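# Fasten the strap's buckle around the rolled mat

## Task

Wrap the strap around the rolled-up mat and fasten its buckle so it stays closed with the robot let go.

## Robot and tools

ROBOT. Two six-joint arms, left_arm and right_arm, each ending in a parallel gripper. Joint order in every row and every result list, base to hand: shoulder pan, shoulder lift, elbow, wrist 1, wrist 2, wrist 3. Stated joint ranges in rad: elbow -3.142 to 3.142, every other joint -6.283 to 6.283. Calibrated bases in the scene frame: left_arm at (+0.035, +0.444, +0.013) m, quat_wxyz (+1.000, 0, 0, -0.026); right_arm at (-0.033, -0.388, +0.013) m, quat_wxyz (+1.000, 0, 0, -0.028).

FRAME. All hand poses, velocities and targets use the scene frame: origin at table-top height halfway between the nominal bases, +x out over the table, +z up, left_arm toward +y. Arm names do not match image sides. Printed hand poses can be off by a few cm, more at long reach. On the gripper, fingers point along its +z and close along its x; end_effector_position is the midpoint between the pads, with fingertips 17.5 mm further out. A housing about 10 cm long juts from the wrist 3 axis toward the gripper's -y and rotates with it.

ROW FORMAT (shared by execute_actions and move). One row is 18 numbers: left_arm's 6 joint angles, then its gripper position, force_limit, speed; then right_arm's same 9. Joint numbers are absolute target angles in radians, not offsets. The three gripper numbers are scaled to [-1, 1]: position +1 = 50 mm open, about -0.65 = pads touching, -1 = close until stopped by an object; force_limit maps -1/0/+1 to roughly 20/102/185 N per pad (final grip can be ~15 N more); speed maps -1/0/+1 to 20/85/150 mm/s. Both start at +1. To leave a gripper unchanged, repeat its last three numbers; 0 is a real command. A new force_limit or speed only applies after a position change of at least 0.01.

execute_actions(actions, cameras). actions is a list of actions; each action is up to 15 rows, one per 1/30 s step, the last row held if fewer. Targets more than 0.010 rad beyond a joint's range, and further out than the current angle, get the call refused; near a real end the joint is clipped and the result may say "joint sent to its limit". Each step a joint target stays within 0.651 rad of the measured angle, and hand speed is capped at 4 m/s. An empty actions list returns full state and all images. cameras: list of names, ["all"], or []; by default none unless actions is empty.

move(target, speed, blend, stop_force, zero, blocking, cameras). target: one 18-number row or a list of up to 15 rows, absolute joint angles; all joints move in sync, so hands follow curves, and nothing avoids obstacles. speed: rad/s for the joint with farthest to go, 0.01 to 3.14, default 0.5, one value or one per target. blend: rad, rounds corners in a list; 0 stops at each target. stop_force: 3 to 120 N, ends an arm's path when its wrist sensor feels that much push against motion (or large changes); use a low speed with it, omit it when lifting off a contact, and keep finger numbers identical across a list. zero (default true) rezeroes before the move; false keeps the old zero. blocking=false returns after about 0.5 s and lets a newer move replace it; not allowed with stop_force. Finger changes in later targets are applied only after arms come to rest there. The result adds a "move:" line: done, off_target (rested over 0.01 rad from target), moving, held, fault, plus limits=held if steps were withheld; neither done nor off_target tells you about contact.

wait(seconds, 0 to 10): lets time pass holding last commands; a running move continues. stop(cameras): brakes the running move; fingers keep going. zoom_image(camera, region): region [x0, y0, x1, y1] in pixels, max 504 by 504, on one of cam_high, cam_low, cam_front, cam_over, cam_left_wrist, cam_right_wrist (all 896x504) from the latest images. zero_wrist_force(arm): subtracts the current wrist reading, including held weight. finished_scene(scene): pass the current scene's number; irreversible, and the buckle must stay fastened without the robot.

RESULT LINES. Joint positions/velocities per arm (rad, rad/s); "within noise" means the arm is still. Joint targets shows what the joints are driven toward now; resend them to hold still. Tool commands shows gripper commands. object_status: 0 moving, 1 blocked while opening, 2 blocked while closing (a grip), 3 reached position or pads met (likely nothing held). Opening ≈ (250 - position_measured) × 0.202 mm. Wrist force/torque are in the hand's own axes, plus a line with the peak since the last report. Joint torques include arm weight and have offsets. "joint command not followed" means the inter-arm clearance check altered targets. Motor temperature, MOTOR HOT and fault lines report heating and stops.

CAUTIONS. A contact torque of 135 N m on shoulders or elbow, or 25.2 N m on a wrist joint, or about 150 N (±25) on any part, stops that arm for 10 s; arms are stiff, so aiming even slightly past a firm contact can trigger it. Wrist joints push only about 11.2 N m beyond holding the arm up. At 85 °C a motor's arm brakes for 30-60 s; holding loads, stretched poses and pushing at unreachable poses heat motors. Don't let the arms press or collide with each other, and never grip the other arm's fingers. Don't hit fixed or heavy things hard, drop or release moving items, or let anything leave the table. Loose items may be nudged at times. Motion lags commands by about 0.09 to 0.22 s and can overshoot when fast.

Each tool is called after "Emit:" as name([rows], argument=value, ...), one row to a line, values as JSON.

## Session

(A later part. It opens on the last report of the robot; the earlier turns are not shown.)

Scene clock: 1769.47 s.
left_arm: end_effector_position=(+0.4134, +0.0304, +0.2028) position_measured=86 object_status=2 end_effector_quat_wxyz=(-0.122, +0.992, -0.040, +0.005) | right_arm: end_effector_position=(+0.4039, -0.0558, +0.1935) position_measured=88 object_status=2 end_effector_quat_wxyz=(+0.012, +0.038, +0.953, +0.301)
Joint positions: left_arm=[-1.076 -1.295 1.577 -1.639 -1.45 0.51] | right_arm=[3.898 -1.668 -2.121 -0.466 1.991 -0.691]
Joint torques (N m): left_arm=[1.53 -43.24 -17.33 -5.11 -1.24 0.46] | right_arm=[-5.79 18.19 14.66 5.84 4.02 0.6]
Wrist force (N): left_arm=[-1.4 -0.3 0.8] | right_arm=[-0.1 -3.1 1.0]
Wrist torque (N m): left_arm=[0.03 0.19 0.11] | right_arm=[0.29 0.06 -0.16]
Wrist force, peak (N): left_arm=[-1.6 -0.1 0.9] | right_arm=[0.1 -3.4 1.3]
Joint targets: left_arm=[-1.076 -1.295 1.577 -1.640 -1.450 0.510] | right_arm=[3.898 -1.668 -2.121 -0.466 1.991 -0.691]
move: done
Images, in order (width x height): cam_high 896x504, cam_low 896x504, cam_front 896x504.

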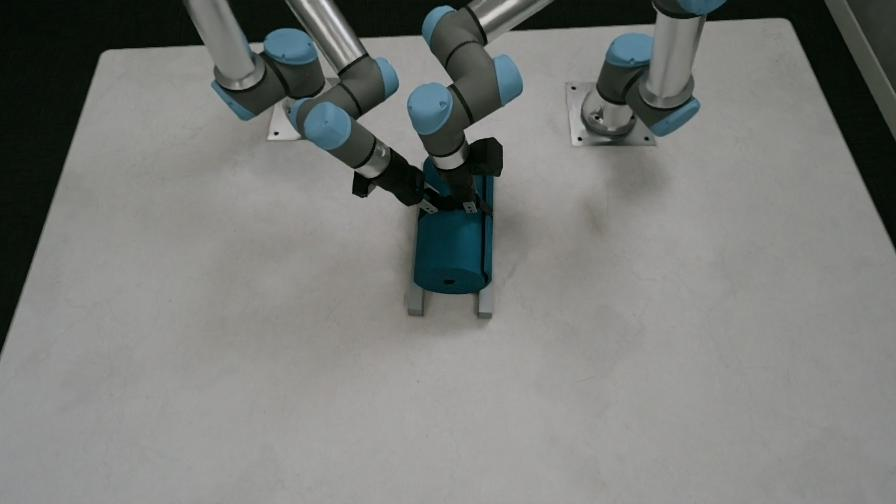

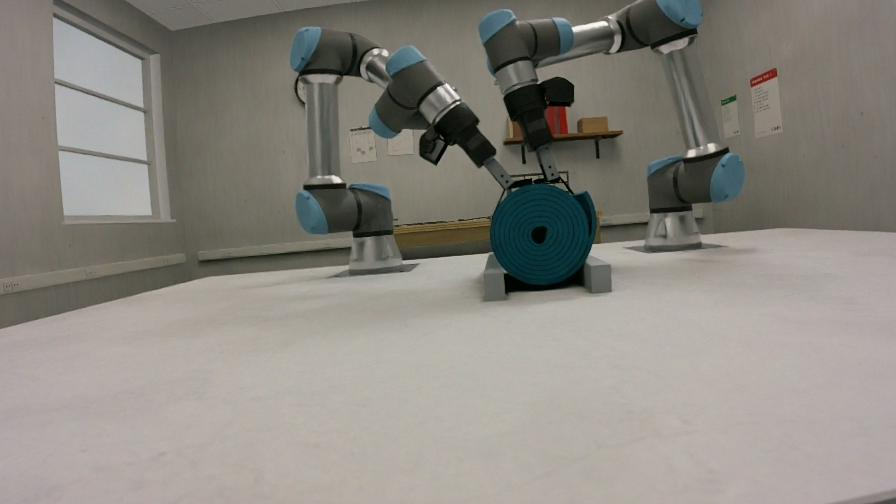

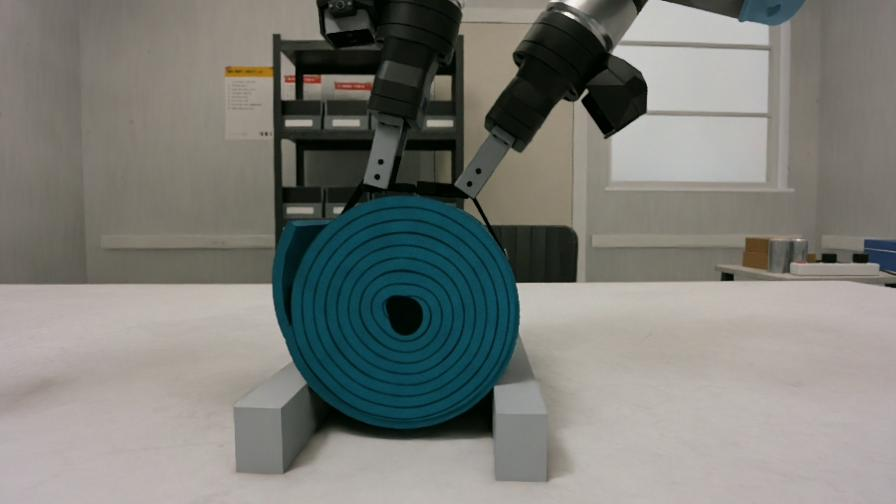

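Emit:
move(target=[-1.0841,-1.2777,1.5550,-1.6344,-1.4514,0.5020,-1,-0.5,-1,3.8979,-1.6683,-2.1206,-0.4657,1.9908,-0.6913,-1,-0.4,-1], speed=0.015, stop_force=8, cameras=["cam_front","cam_low","cam_high","cam_left_wrist"])

Emit:
zoom_image(camera="cam_front", region=[360, 160, 480, 220])

Emit:
zoom_image(camera="cam_low", region=[500, 165, 580, 205])

Emit:
zoom_image(camera="cam_high", region=[430, 185, 490, 225])

Scene clock: 1777.30 s.
left_arm: end_effector_position=(+0.4133, +0.0277, +0.2026) position_measured=86 object_status=2 end_effector_quat_wxyz=(-0.122, +0.992, -0.040, +0.005) | right_arm: end_effector_position=(+0.4039, -0.0559, +0.1935) position_measured=88 object_status=2 end_effector_quat_wxyz=(+0.012, +0.038, +0.953, +0.301)
Joint positions: left_arm=[-1.078 -1.291 1.571 -1.638 -1.45 0.508] | right_arm=[3.898 -1.668 -2.121 -0.466 1.991 -0.691]
Joint torques (N m): left_arm=[6.94 -48.6 -19 -6.59 -1.67 2.32] | right_arm=[9.57 17.94 31.39 5.58 3.89 0.61]
Wrist force (N): left_arm=[-1.1 -6.7 2.4] | right_arm=[0.2 -9.3 -2.2]
Wrist torque (N m): left_arm=[0.04 0.20 0.18] | right_arm=[0.20 0.10 -0.24]
Wrist force, peak (N): left_arm=[-1.1 -10.8 3.1] | right_arm=[0.4 -13.0 -4.3]
Joint targets: left_arm=[-1.078 -1.291 1.571 -1.638 -1.450 0.508] | right_arm=[3.898 -1.668 -2.121 -0.466 1.991 -0.691]
move: contact (left_arm); left_arm: the elbow is farthest, 0.016 rad from its target
Images, in order (width x height): cam_high 896x504, cam_low 896x504, cam_front 896x504, cam_left_wrist 896x504.

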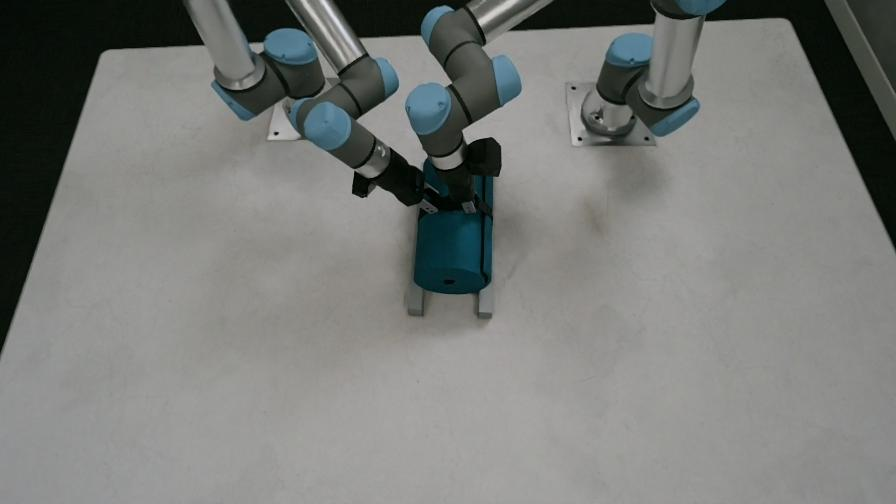

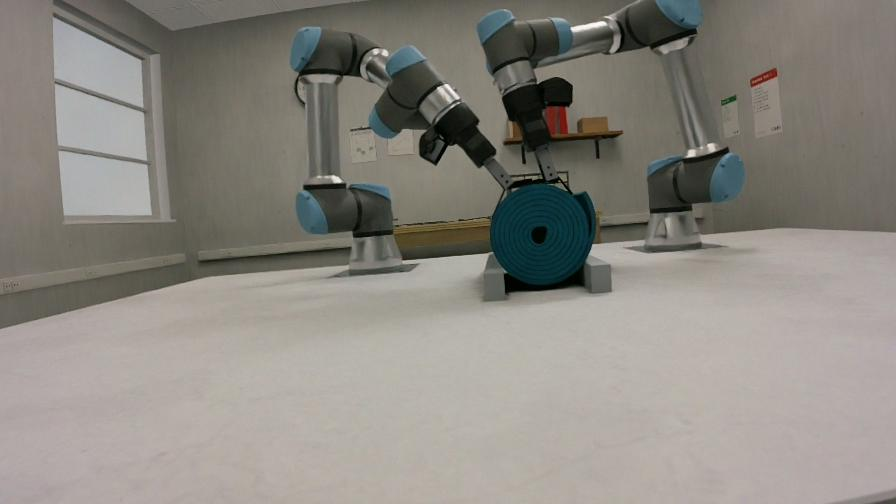

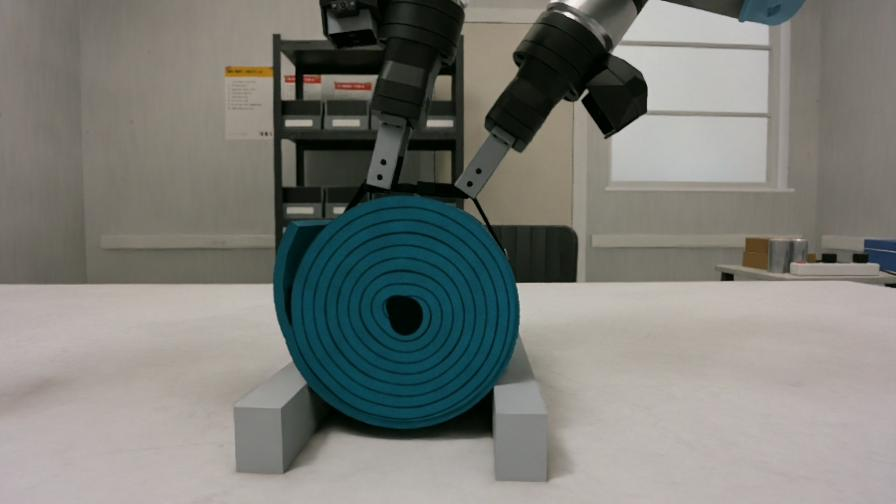

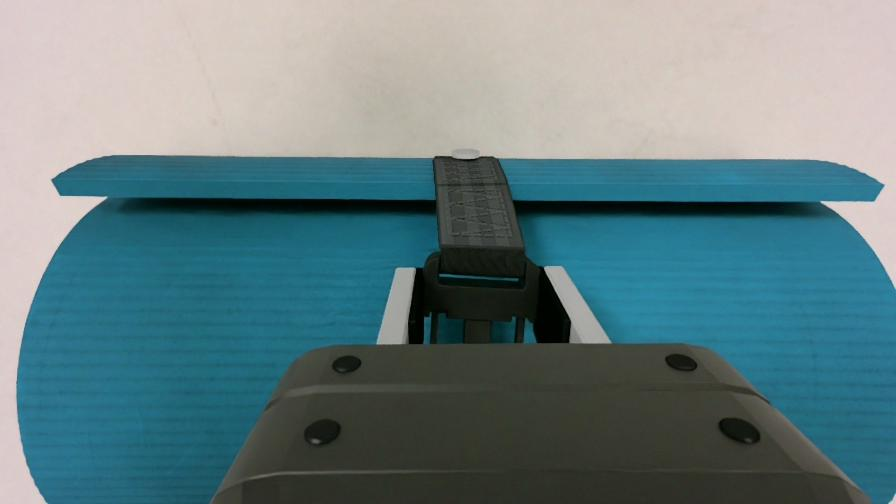

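Scaled by 4.200.

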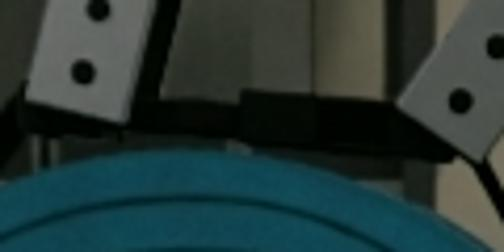

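Scaled by 6.300.

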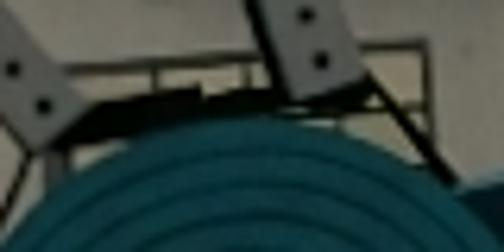

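Scaled by 8.400.

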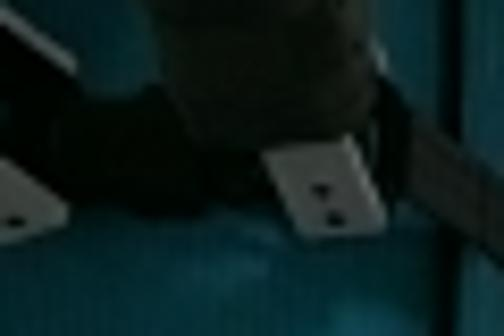

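Emit:
move(target=[-1.0745,-1.2941,1.5752,-1.6393,-1.4494,0.5114,-1,-0.5,-1,3.8979,-1.6683,-2.1206,-0.4657,1.9908,-0.6913,-1,-0.4,-1], speed=0.02, cameras=[])

Emit:
move(target=[-1.0826,-1.2763,1.5532,-1.6342,-1.4511,0.5035,-1,-0.5,-1,3.8979,-1.6683,-2.1206,-0.4657,1.9908,-0.6913,-1,-0.4,-1], speed=0.015, stop_force=8, cameras=[])

Scene clock: 1822.17 s.
left_arm: end_effector_position=(+0.4144, +0.0304, +0.2028) position_measured=86 object_status=2 end_effector_quat_wxyz=(-0.122, +0.992, -0.040, +0.005) | right_arm: end_effector_position=(+0.4039, -0.0558, +0.1935) position_measured=88 object_status=2 end_effector_quat_wxyz=(+0.012, +0.038, +0.953, +0.301)
Joint positions: left_arm=[-1.074 -1.294 1.575 -1.639 -1.449 0.511] | right_arm=[3.898 -1.668 -2.121 -0.466 1.991 -0.691]
Joint torques (N m): left_arm=[5.07 -43.89 -21.37 -4.98 1.84 1.83] | right_arm=[2.45 19.2 30.77 5.45 3.87 0.68]
Wrist force (N): left_arm=[-1.4 -0.1 0.7] | right_arm=[-0.1 -3.0 0.9]
Wrist torque (N m): left_arm=[0.07 0.18 -0.03] | right_arm=[0.30 0.06 -0.16]
Wrist force, peak (N): left_arm=[-1.3 -7.3 2.3] | right_arm=[0.2 -9.9 -2.4]
Joint targets: left_arm=[-1.075 -1.294 1.575 -1.639 -1.449 0.511] | right_arm=[3.898 -1.668 -2.121 -0.466 1.991 -0.691]
move: done
No camera images: "cameras" was empty.

Scene clock: 1823.77 s.
left_arm: end_effector_position=(+0.4142, +0.0266, +0.2026) position_measured=86 object_status=2 end_effector_quat_wxyz=(-0.122, +0.992, -0.040, +0.005) | right_arm: end_effector_position=(+0.4039, -0.0558, +0.1935) position_measured=88 object_status=2 end_effector_quat_wxyz=(+0.012, +0.038, +0.953, +0.301)
Joint positions: left_arm=[-1.078 -1.287 1.567 -1.637 -1.45 0.508] | right_arm=[3.898 -1.668 -2.121 -0.466 1.991 -0.691]
Joint torques (N m): left_arm=[5.5 -49.01 -20.09 -6.55 -1.44 2.39] | right_arm=[-2.62 19.22 22.16 5.27 3.82 0.68]
Wrist force (N): left_arm=[-0.5 -7.3 2.2] | right_arm=[0.8 -9.6 -2.5]
Wrist torque (N m): left_arm=[0.08 0.19 0.08] | right_arm=[0.24 0.09 -0.20]
Wrist force, peak (N): left_arm=[-0.3 -10.6 3.1] | right_arm=[0.8 -12.9 -4.4]
Joint targets: left_arm=[-1.078 -1.287 1.567 -1.637 -1.450 0.508] | right_arm=[3.898 -1.668 -2.121 -0.466 1.991 -0.691]
move: contact (left_arm); left_arm: the elbow is farthest, 0.014 rad from its target
No camera images: "cameras" was empty.

Emit:
move([
  [-1.0761,-1.2859,1.5650,-1.6371,-1.4497,0.5099,-1,-0.5,-1,3.8979,-1.6683,-2.1206,-0.4657,1.9908,-0.6913,-1,-0.4,-1],
  [-1.0811,-1.2749,1.5514,-1.6340,-1.4508,0.5050,-1,-0.5,-1,3.8979,-1.6683,-2.1206,-0.4657,1.9908,-0.6913,-1,-0.4,-1],
], speed=0.015, stop_force=5, cameras=[])

Scene clock: 1833.33 s.
left_arm: end_effector_position=(+0.4153, +0.0261, +0.2026) position_measured=86 object_status=2 end_effector_quat_wxyz=(-0.122, +0.992, -0.040, +0.005) | right_arm: end_effector_position=(+0.4039, -0.0559, +0.1935) position_measured=88 object_status=2 end_effector_quat_wxyz=(+0.012, +0.038, +0.953, +0.301)
Joint positions: left_arm=[-1.076 -1.285 1.564 -1.637 -1.45 0.51] | right_arm=[3.898 -1.668 -2.121 -0.466 1.991 -0.691]
Joint torques (N m): left_arm=[5.7 -49.07 -21.2 -8.08 0.78 2.25] | right_arm=[9.34 20.7 17.92 5.44 3.64 0.62]
Wrist force (N): left_arm=[-4.0 -11.6 2.9] | right_arm=[-2.7 -13.7 -4.7]
Wrist torque (N m): left_arm=[0.09 0.12 0.10] | right_arm=[0.18 -0.07 -0.06]
Wrist force, peak (N): left_arm=[-4.5 -14.4 3.7] | right_arm=[-3.0 -16.2 -6.0]
Joint targets: left_arm=[-1.076 -1.285 1.564 -1.637 -1.450 0.510] | right_arm=[3.898 -1.668 -2.121 -0.466 1.991 -0.691]
move: contact (left_arm); path passed 1 of 2 targets; left_arm: the elbow is farthest, 0.012 rad from its target
No camera images: "cameras" was empty.

Emit:
move([
  [-1.0772,-1.2869,1.5663,-1.6373,-1.4499,0.5089,-1,-0.5,-1,3.8979,-1.6683,-2.1206,-0.4657,1.9908,-0.6913,-1,-0.4,-1],
  [-1.0821,-1.2759,1.5526,-1.6341,-1.4510,0.5040,-1,-0.5,-1,3.8979,-1.6683,-2.1206,-0.4657,1.9908,-0.6913,-1,-0.4,-1],
], speed=0.015, stop_force=12, cameras=["cam_front","cam_high"])

Emit:
zoom_image(camera="cam_front", region=[360, 160, 480, 220])

Emit:
zoom_image(camera="cam_high", region=[430, 185, 490, 225])

Scene clock: 1845.53 s.
left_arm: end_effector_position=(+0.4144, +0.0252, +0.2025) position_measured=86 object_status=2 end_effector_quat_wxyz=(-0.122, +0.992, -0.040, +0.005) | right_arm: end_effector_position=(+0.4039, -0.0558, +0.1935) position_measured=88 object_status=2 end_effector_quat_wxyz=(+0.012, +0.038, +0.953, +0.301)
Joint positions: left_arm=[-1.078 -1.284 1.563 -1.636 -1.45 0.508] | right_arm=[3.898 -1.668 -2.121 -0.466 1.991 -0.691]
Joint torques (N m): left_arm=[-0.81 -47.37 -23.14 -10.01 -1.4 2.47] | right_arm=[0.75 21.85 38.81 9.78 3.52 0.52]
Wrist force (N): left_arm=[1.5 -22.4 4.7] | right_arm=[2.6 -22.1 -9.5]
Wrist torque (N m): left_arm=[0.11 0.20 0.05] | right_arm=[0.45 0.17 -0.25]
Wrist force, peak (N): left_arm=[1.3 -25.6 5.3] | right_arm=[2.5 -24.6 -11.2]
Joint targets: left_arm=[-1.078 -1.284 1.563 -1.636 -1.450 0.508] | right_arm=[3.898 -1.668 -2.121 -0.466 1.991 -0.691]
move: contact (left_arm); path passed 1 of 2 targets
Images, in order (width x height): cam_high 896x504, cam_front 896x504.

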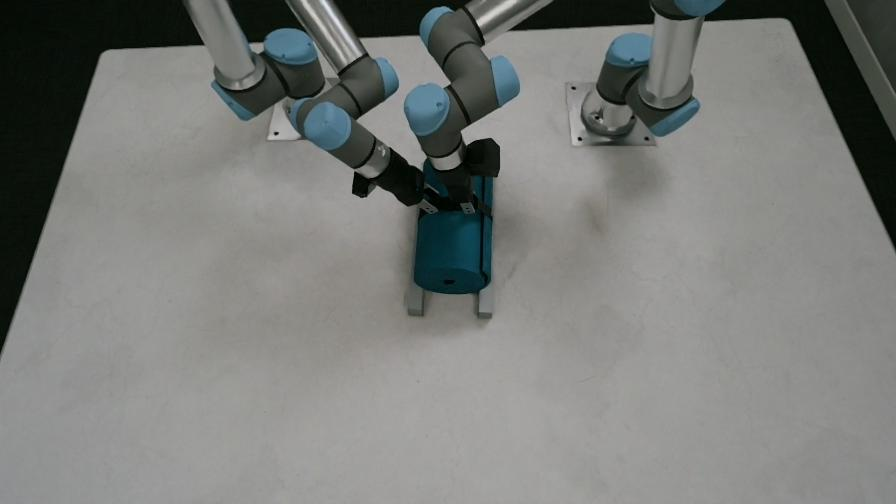

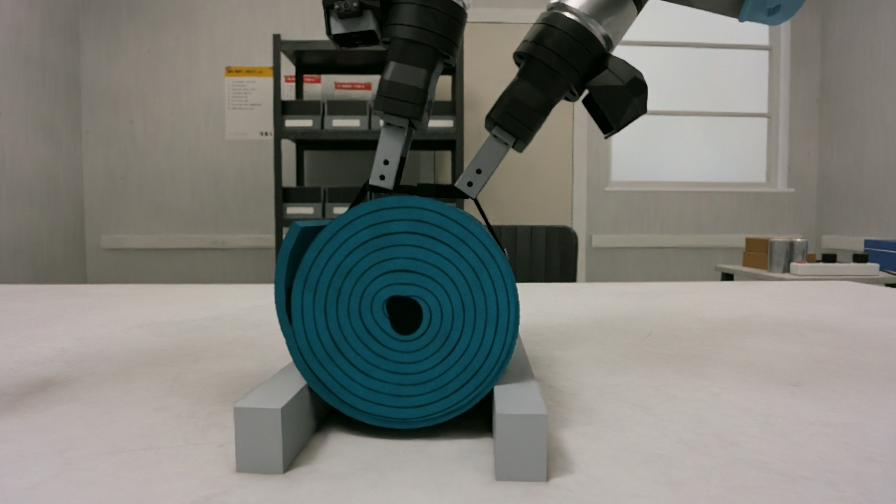

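Scaled by 4.200.

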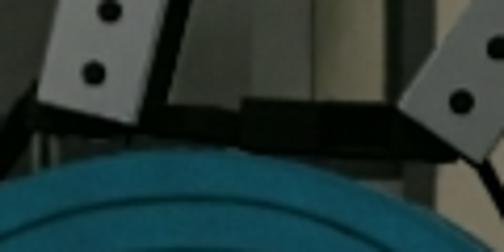

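Scaled by 8.400.

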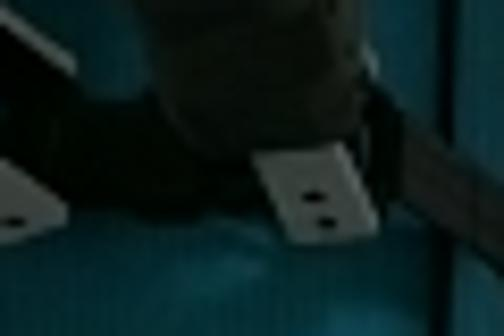

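Emit:
move(target=[-1.0736,-1.2932,1.5741,-1.6391,-1.4492,0.5123,-1,-0.5,-1,3.8979,-1.6683,-2.1206,-0.4657,1.9908,-0.6913,-1,-0.4,-1], speed=0.03, cameras=["cam_front","cam_low","cam_high"])

Emit:
zoom_image(camera="cam_front", region=[360, 160, 480, 220])

Emit:
zoom_image(camera="cam_low", region=[500, 165, 580, 205])

Emit:
zoom_image(camera="cam_high", region=[430, 185, 490, 225])

Scene clock: 1860.87 s.
left_arm: end_effector_position=(+0.4150, +0.0305, +0.2028) position_measured=86 object_status=2 end_effector_quat_wxyz=(-0.122, +0.992, -0.040, +0.005) | right_arm: end_effector_position=(+0.4039, -0.0558, +0.1936) position_measured=88 object_status=2 end_effector_quat_wxyz=(+0.012, +0.038, +0.953, +0.301)
Joint positions: left_arm=[-1.074 -1.293 1.574 -1.639 -1.449 0.512] | right_arm=[3.898 -1.668 -2.12 -0.466 1.991 -0.691]
Joint torques (N m): left_arm=[3.41 -38.64 -26.9 -4.66 1.94 1.71] | right_arm=[1.66 23.69 19.71 3.68 3.56 0.51]
Wrist force (N): left_arm=[-1.4 0.4 0.7] | right_arm=[0.2 -4.0 1.0]
Wrist torque (N m): left_arm=[0.14 0.17 -0.03] | right_arm=[0.13 0.00 -0.16]
Wrist force, peak (N): left_arm=[1.3 -22.7 4.5] | right_arm=[2.5 -22.4 -9.6]
Joint targets: left_arm=[-1.074 -1.293 1.574 -1.639 -1.449 0.512] | right_arm=[3.898 -1.668 -2.121 -0.466 1.991 -0.691]
move: done
Images, in order (width x height): cam_high 896x504, cam_low 896x504, cam_front 896x504.

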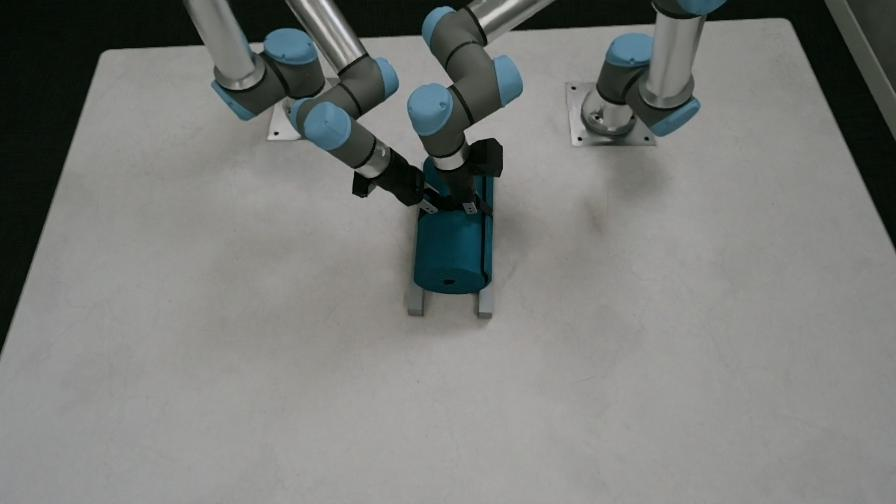

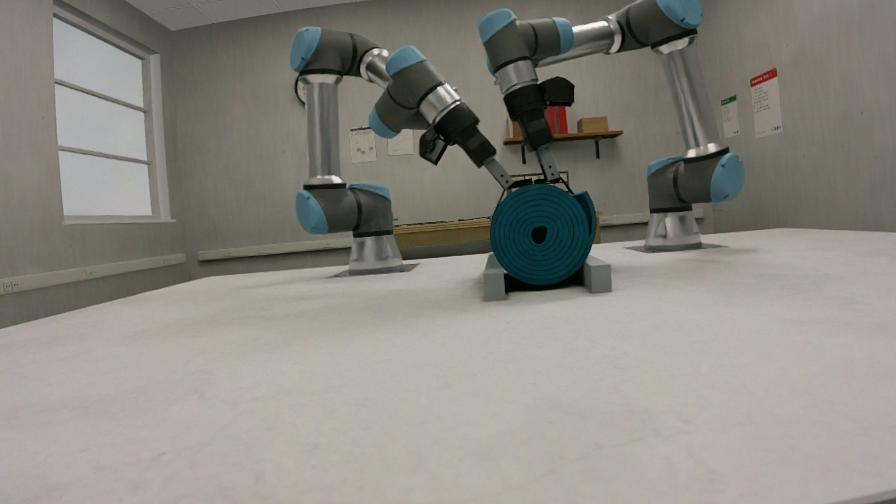

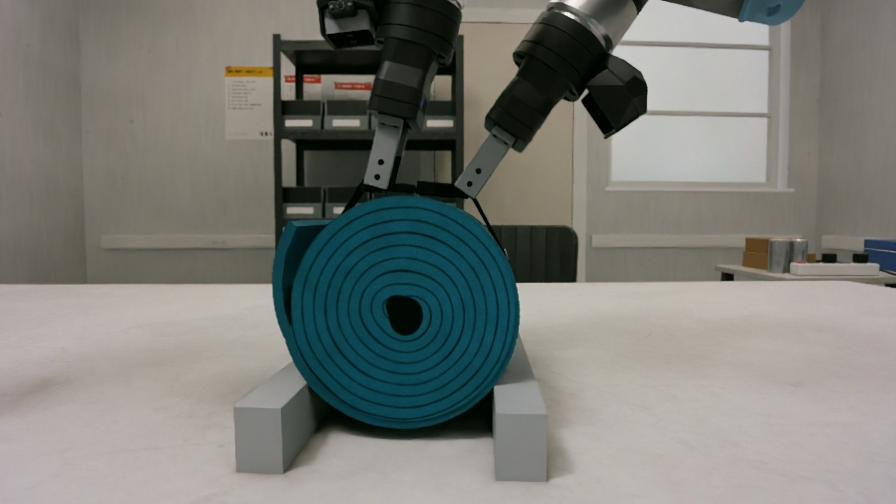

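Scaled by 4.200.

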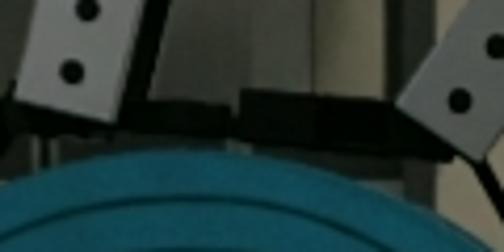

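Scaled by 6.300.

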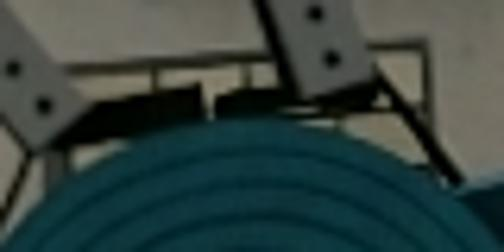

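Scaled by 8.400.

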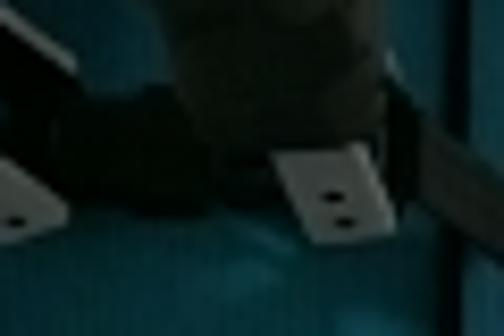

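Emit:
move([
  [-1.0736,-1.2938,1.5726,-1.6371,-1.4492,0.5123,-1,-0.5,-1,3.8979,-1.6683,-2.1206,-0.4657,1.9908,-0.6913,-1,-0.4,-1],
  [-1.0817,-1.2760,1.5506,-1.6320,-1.4509,0.5044,-1,-0.5,-1,3.8979,-1.6683,-2.1206,-0.4657,1.9908,-0.6913,-1,-0.4,-1],
], speed=0.015, stop_force=15, cameras=["cam_front","cam_low"])

Emit:
zoom_image(camera="cam_front", region=[360, 160, 480, 220])

Emit:
zoom_image(camera="cam_low", region=[500, 165, 580, 205])

Scene clock: 1879.97 s.
left_arm: end_effector_position=(+0.4144, +0.0204, +0.2030) position_measured=86 object_status=2 end_effector_quat_wxyz=(-0.122, +0.992, -0.040, +0.005) | right_arm: end_effector_position=(+0.4039, -0.0558, +0.1935) position_measured=88 object_status=2 end_effector_quat_wxyz=(+0.012, +0.038, +0.953, +0.301)
Joint positions: left_arm=[-1.082 -1.276 1.551 -1.632 -1.451 0.504] | right_arm=[3.898 -1.668 -2.121 -0.466 1.991 -0.691]
Joint torques (N m): left_arm=[-4.54 -45.29 -20.27 -3.82 -2.74 -0.47] | right_arm=[2.06 24.4 20.39 6.2 3.54 0.5]
Wrist force (N): left_arm=[2.8 -6.4 2.7] | right_arm=[4.2 -10.0 -2.1]
Wrist torque (N m): left_arm=[0.13 0.16 0.05] | right_arm=[0.05 0.18 -0.35]
Wrist force, peak (N): left_arm=[2.8 -6.6 2.9] | right_arm=[4.1 -10.6 -2.2]
Joint targets: left_arm=[-1.082 -1.276 1.551 -1.632 -1.451 0.504] | right_arm=[3.898 -1.668 -2.121 -0.466 1.991 -0.691]
move: done
Images, in order (width x height): cam_low 896x504, cam_front 896x504.

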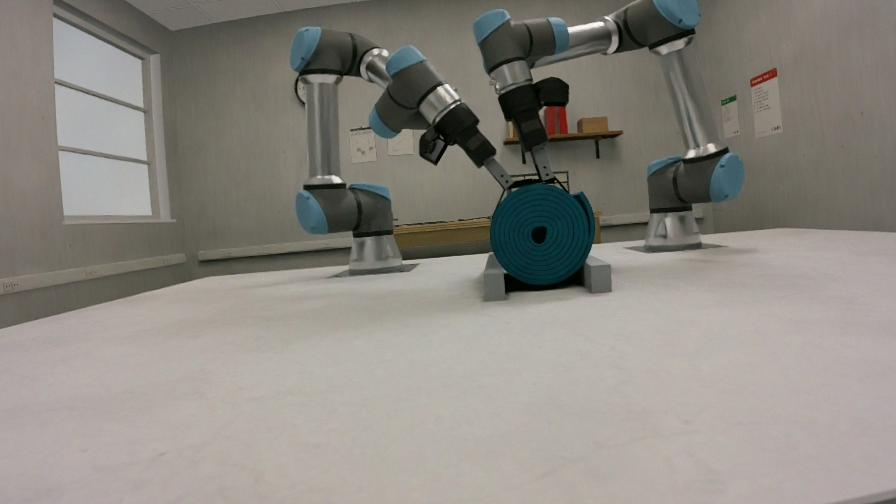

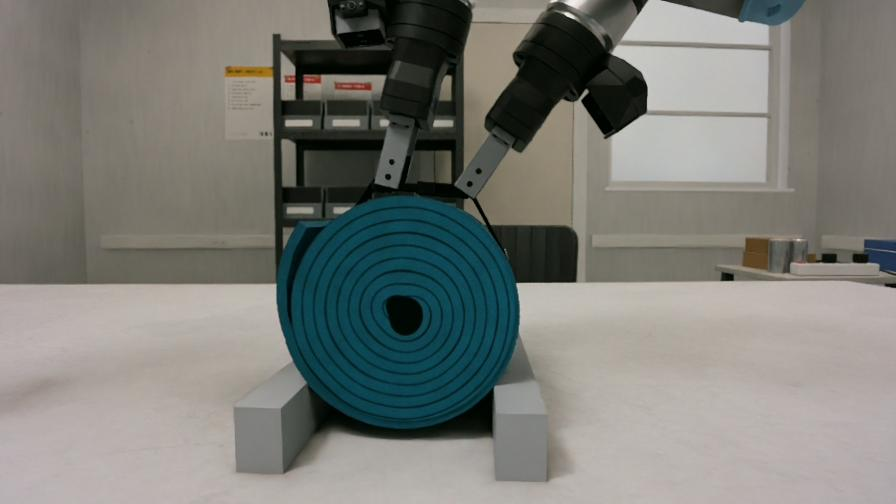

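Scaled by 4.200.

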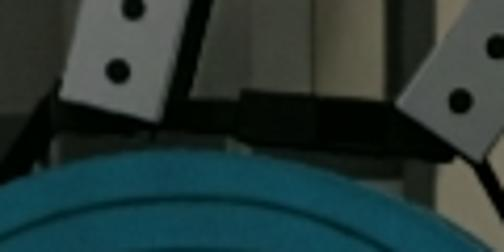

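Scaled by 6.300.

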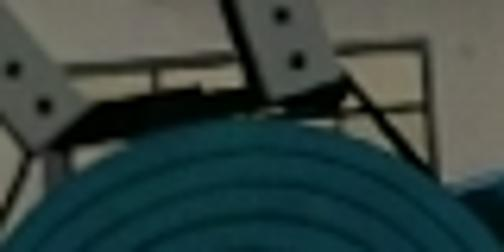

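Emit:
move([
  [-1.0806,-1.2750,1.5493,-1.6318,-1.4507,0.5055,-1,-0.5,-1,3.8979,-1.6683,-2.1206,-0.4657,1.9908,-0.6913,-1,-0.4,-1],
  [-1.0887,-1.2573,1.5273,-1.6267,-1.4524,0.4975,-1,-0.5,-1,3.8979,-1.6683,-2.1206,-0.4657,1.9908,-0.6913,-1,-0.4,-1],
], speed=0.015, stop_force=18, cameras=["cam_front","cam_low","cam_left_wrist"])

Emit:
zoom_image(camera="cam_front", region=[360, 160, 480, 220])

Emit:
zoom_image(camera="cam_low", region=[500, 165, 580, 205])

Scene clock: 1887.97 s.
left_arm: end_effector_position=(+0.4143, +0.0104, +0.2023) position_measured=86 object_status=2 end_effector_quat_wxyz=(-0.122, +0.992, -0.040, +0.005) | right_arm: end_effector_position=(+0.4039, -0.0558, +0.1935) position_measured=88 object_status=2 end_effector_quat_wxyz=(+0.012, +0.038, +0.953, +0.301)
Joint positions: left_arm=[-1.089 -1.257 1.527 -1.627 -1.452 0.497] | right_arm=[3.898 -1.668 -2.121 -0.466 1.991 -0.691]
Joint torques (N m): left_arm=[-1.13 -45.74 -20.08 -3.29 -1.48 -0.5] | right_arm=[1.31 26.43 32.53 4.64 3.41 0.5]
Wrist force (N): left_arm=[-1.2 -6.7 3.3] | right_arm=[0.4 -9.8 -1.7]
Wrist torque (N m): left_arm=[0.08 0.15 0.10] | right_arm=[0.01 0.01 -0.16]
Wrist force, peak (N): left_arm=[-0.2 -11.5 3.6] | right_arm=[1.7 -14.5 -4.4]
Joint targets: left_arm=[-1.089 -1.257 1.527 -1.627 -1.452 0.498] | right_arm=[3.898 -1.668 -2.121 -0.466 1.991 -0.691]
move: done
Images, in order (width x height): cam_low 896x504, cam_front 896x504, cam_left_wrist 896x504.

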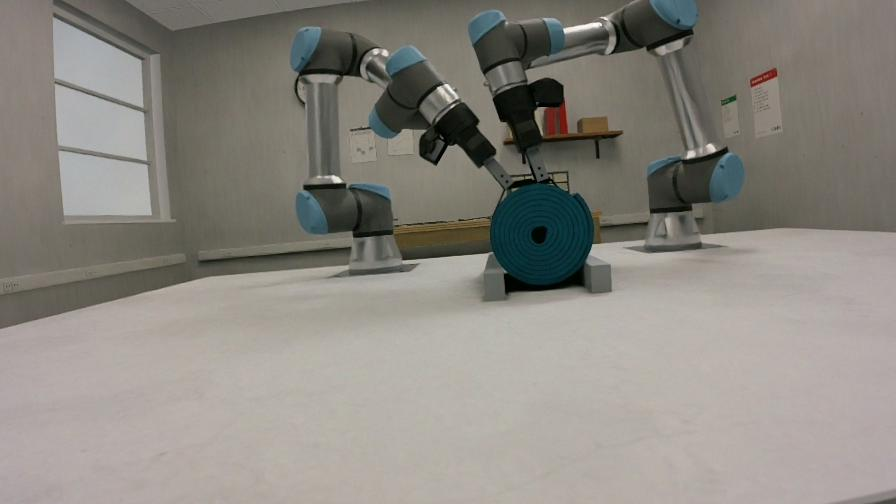

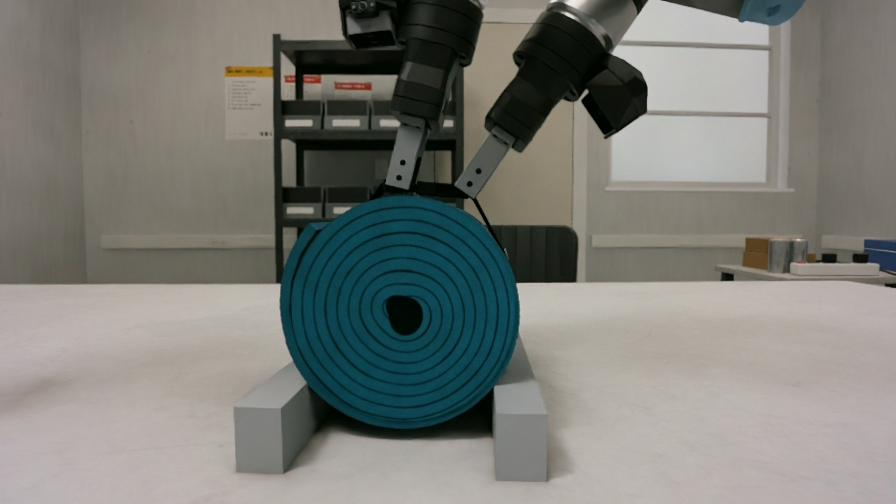

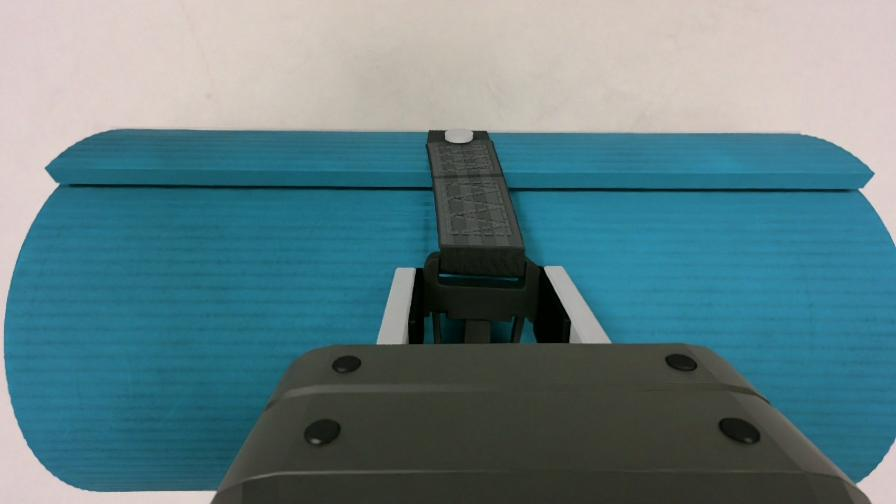

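Scaled by 4.200.

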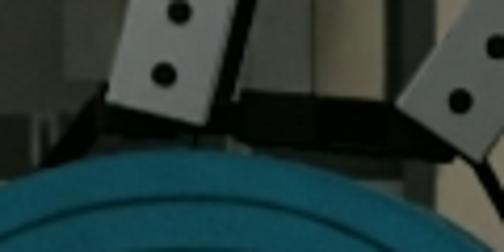

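Scaled by 6.300.

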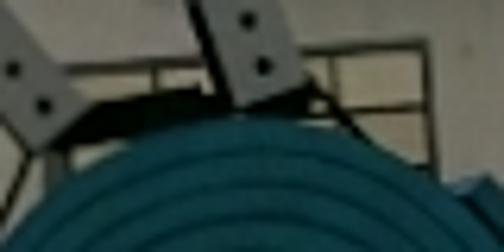

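Emit:
move(target=[-1.0968,-1.2395,1.5053,-1.6216,-1.4541,0.4896,-1,-0.5,-1,3.8979,-1.6683,-2.1206,-0.4657,1.9908,-0.6913,-1,-0.4,-1], speed=0.015, stop_force=20, cameras=["cam_front","cam_low","cam_left_wrist","cam_right_wrist"])

Emit:
zoom_image(camera="cam_front", region=[360, 160, 480, 220])

Emit:
zoom_image(camera="cam_low", region=[500, 165, 580, 205])

Scene clock: 1896.27 s.
left_arm: end_effector_position=(+0.4138, +0.0039, +0.2017) position_measured=86 object_status=2 end_effector_quat_wxyz=(-0.122, +0.992, -0.040, +0.005) | right_arm: end_effector_position=(+0.4039, -0.0559, +0.1935) position_measured=88 object_status=2 end_effector_quat_wxyz=(+0.012, +0.038, +0.953, +0.301)
Joint positions: left_arm=[-1.094 -1.245 1.513 -1.623 -1.453 0.492] | right_arm=[3.898 -1.668 -2.121 -0.466 1.991 -0.691]
Joint torques (N m): left_arm=[-0.06 -51.04 -25.29 -11.01 -0.64 2.11] | right_arm=[15.5 27.75 32.49 9.1 3.36 0.44]
Wrist force (N): left_arm=[-2.5 -23.8 6.3] | right_arm=[-0.4 -23.2 -9.1]
Wrist torque (N m): left_arm=[-0.02 0.22 0.40] | right_arm=[0.10 0.08 -0.34]
Wrist force, peak (N): left_arm=[-3.2 -28.8 7.5] | right_arm=[-1.1 -27.0 -11.7]
Joint targets: left_arm=[-1.094 -1.245 1.513 -1.623 -1.453 0.492] | right_arm=[3.898 -1.668 -2.121 -0.466 1.991 -0.691]
move: contact (left_arm)
Images, in order (width x height): cam_low 896x504, cam_front 896x504, cam_left_wrist 896x504, cam_right_wrist 896x504.

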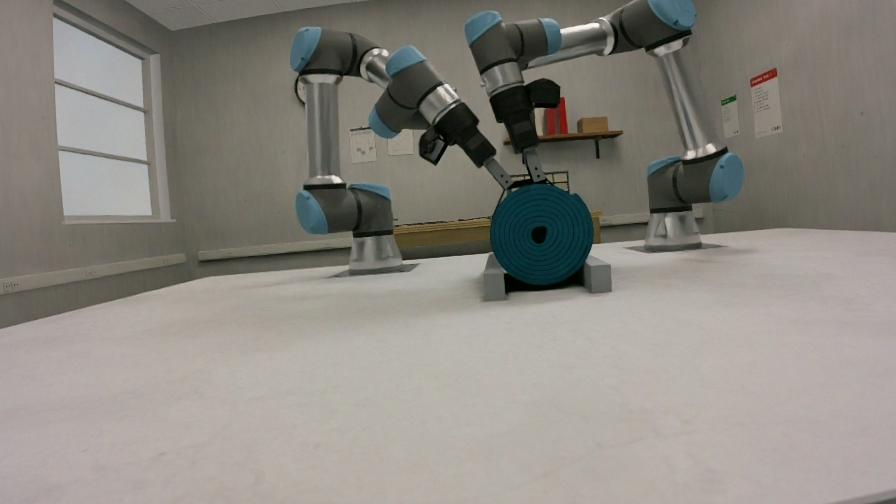

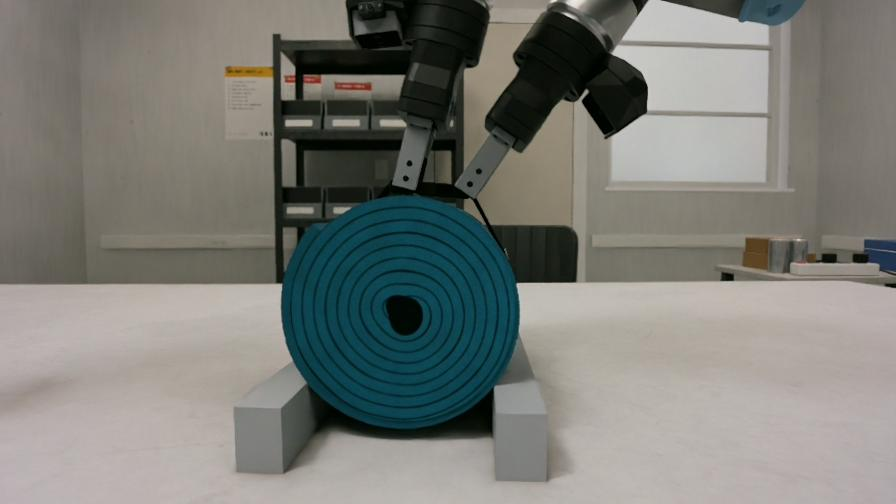

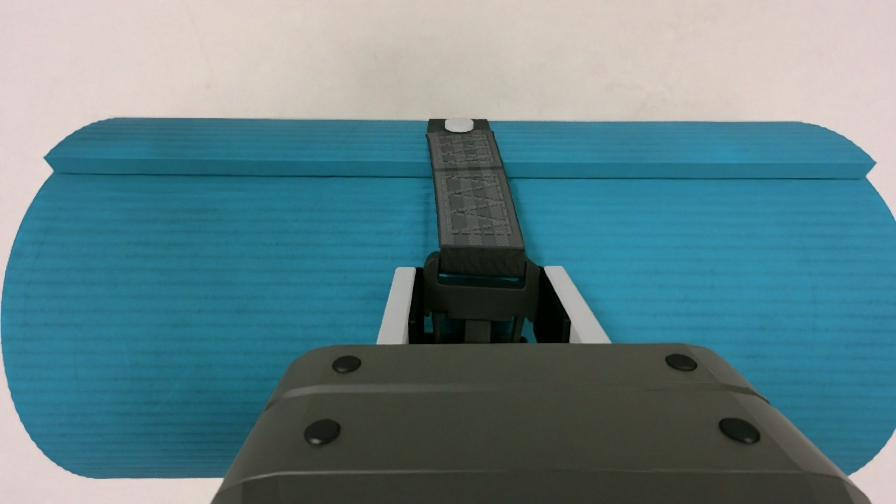

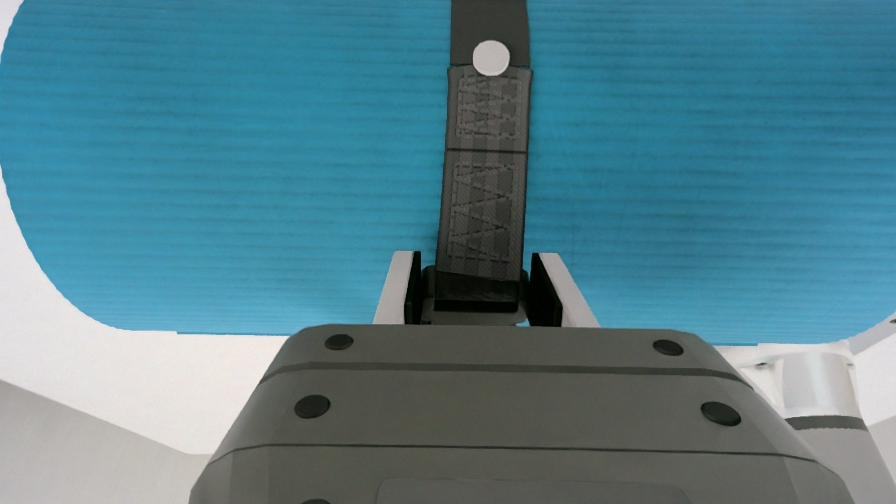

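Scaled by 4.200.

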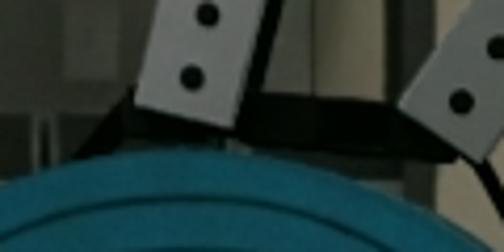

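Scaled by 6.300.

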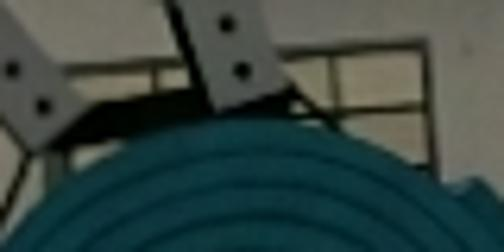

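Emit:
zoom_image(camera="cam_left_wrist", region=[400, 240, 560, 350])

Scaled by 3.150.

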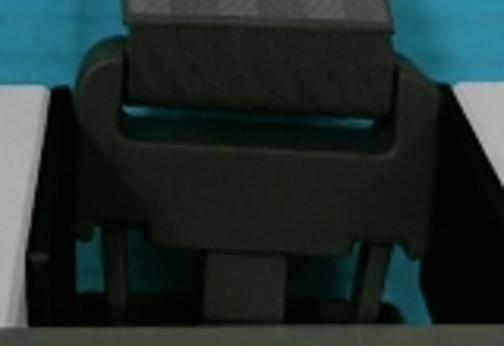

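Emit:
move([
  [-1.0924,-1.2492,1.5173,-1.6244,-1.4532,0.4939,-1,-0.5,-1,3.8979,-1.6683,-2.1206,-0.4657,1.9908,-0.6913,-1,-0.4,-1],
  [-1.0935,-1.2503,1.5187,-1.6246,-1.4534,0.4928,-1,-0.5,-1,3.8979,-1.6683,-2.1206,-0.4657,1.9908,-0.6913,-1,-0.4,-1],
], speed=0.02, cameras=["cam_left_wrist"])

Emit:
zoom_image(camera="cam_left_wrist", region=[400, 240, 560, 350])

Scene clock: 1929.47 s.
left_arm: end_effector_position=(+0.4133, +0.0060, +0.2019) position_measured=86 object_status=2 end_effector_quat_wxyz=(-0.122, +0.992, -0.040, +0.005) | right_arm: end_effector_position=(+0.4039, -0.0558, +0.1935) position_measured=88 object_status=2 end_effector_quat_wxyz=(+0.012, +0.038, +0.953, +0.301)
Joint positions: left_arm=[-1.093 -1.25 1.519 -1.625 -1.453 0.493] | right_arm=[3.898 -1.668 -2.121 -0.466 1.991 -0.691]
Joint torques (N m): left_arm=[-7.72 -45.68 -22.2 -3.99 -0.94 -2.51] | right_arm=[-3.52 28.77 30.22 3.89 2.8 0.46]
Wrist force (N): left_arm=[2.3 2.4 2.0] | right_arm=[5.0 -2.2 3.5]
Wrist torque (N m): left_arm=[0.14 0.22 -0.04] | right_arm=[0.08 0.03 -0.30]
Wrist force, peak (N): left_arm=[-3.0 -24.7 6.4] | right_arm=[-0.9 -24.0 -9.3]
Joint targets: left_arm=[-1.093 -1.250 1.519 -1.625 -1.453 0.493] | right_arm=[3.898 -1.668 -2.121 -0.466 1.991 -0.691]
move: done
Images, in order (width x height): cam_left_wrist 896x504.

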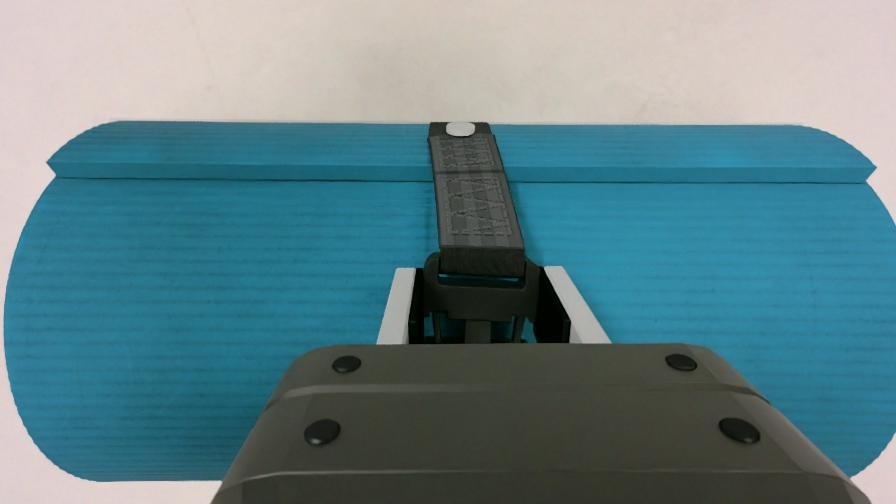

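Scaled by 3.150.

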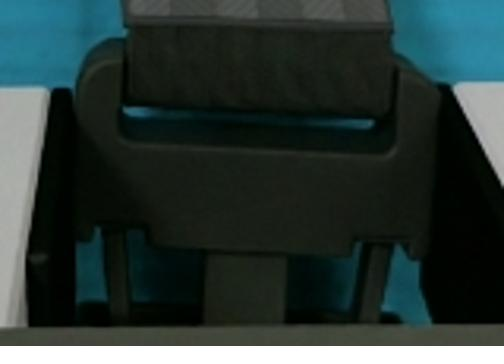

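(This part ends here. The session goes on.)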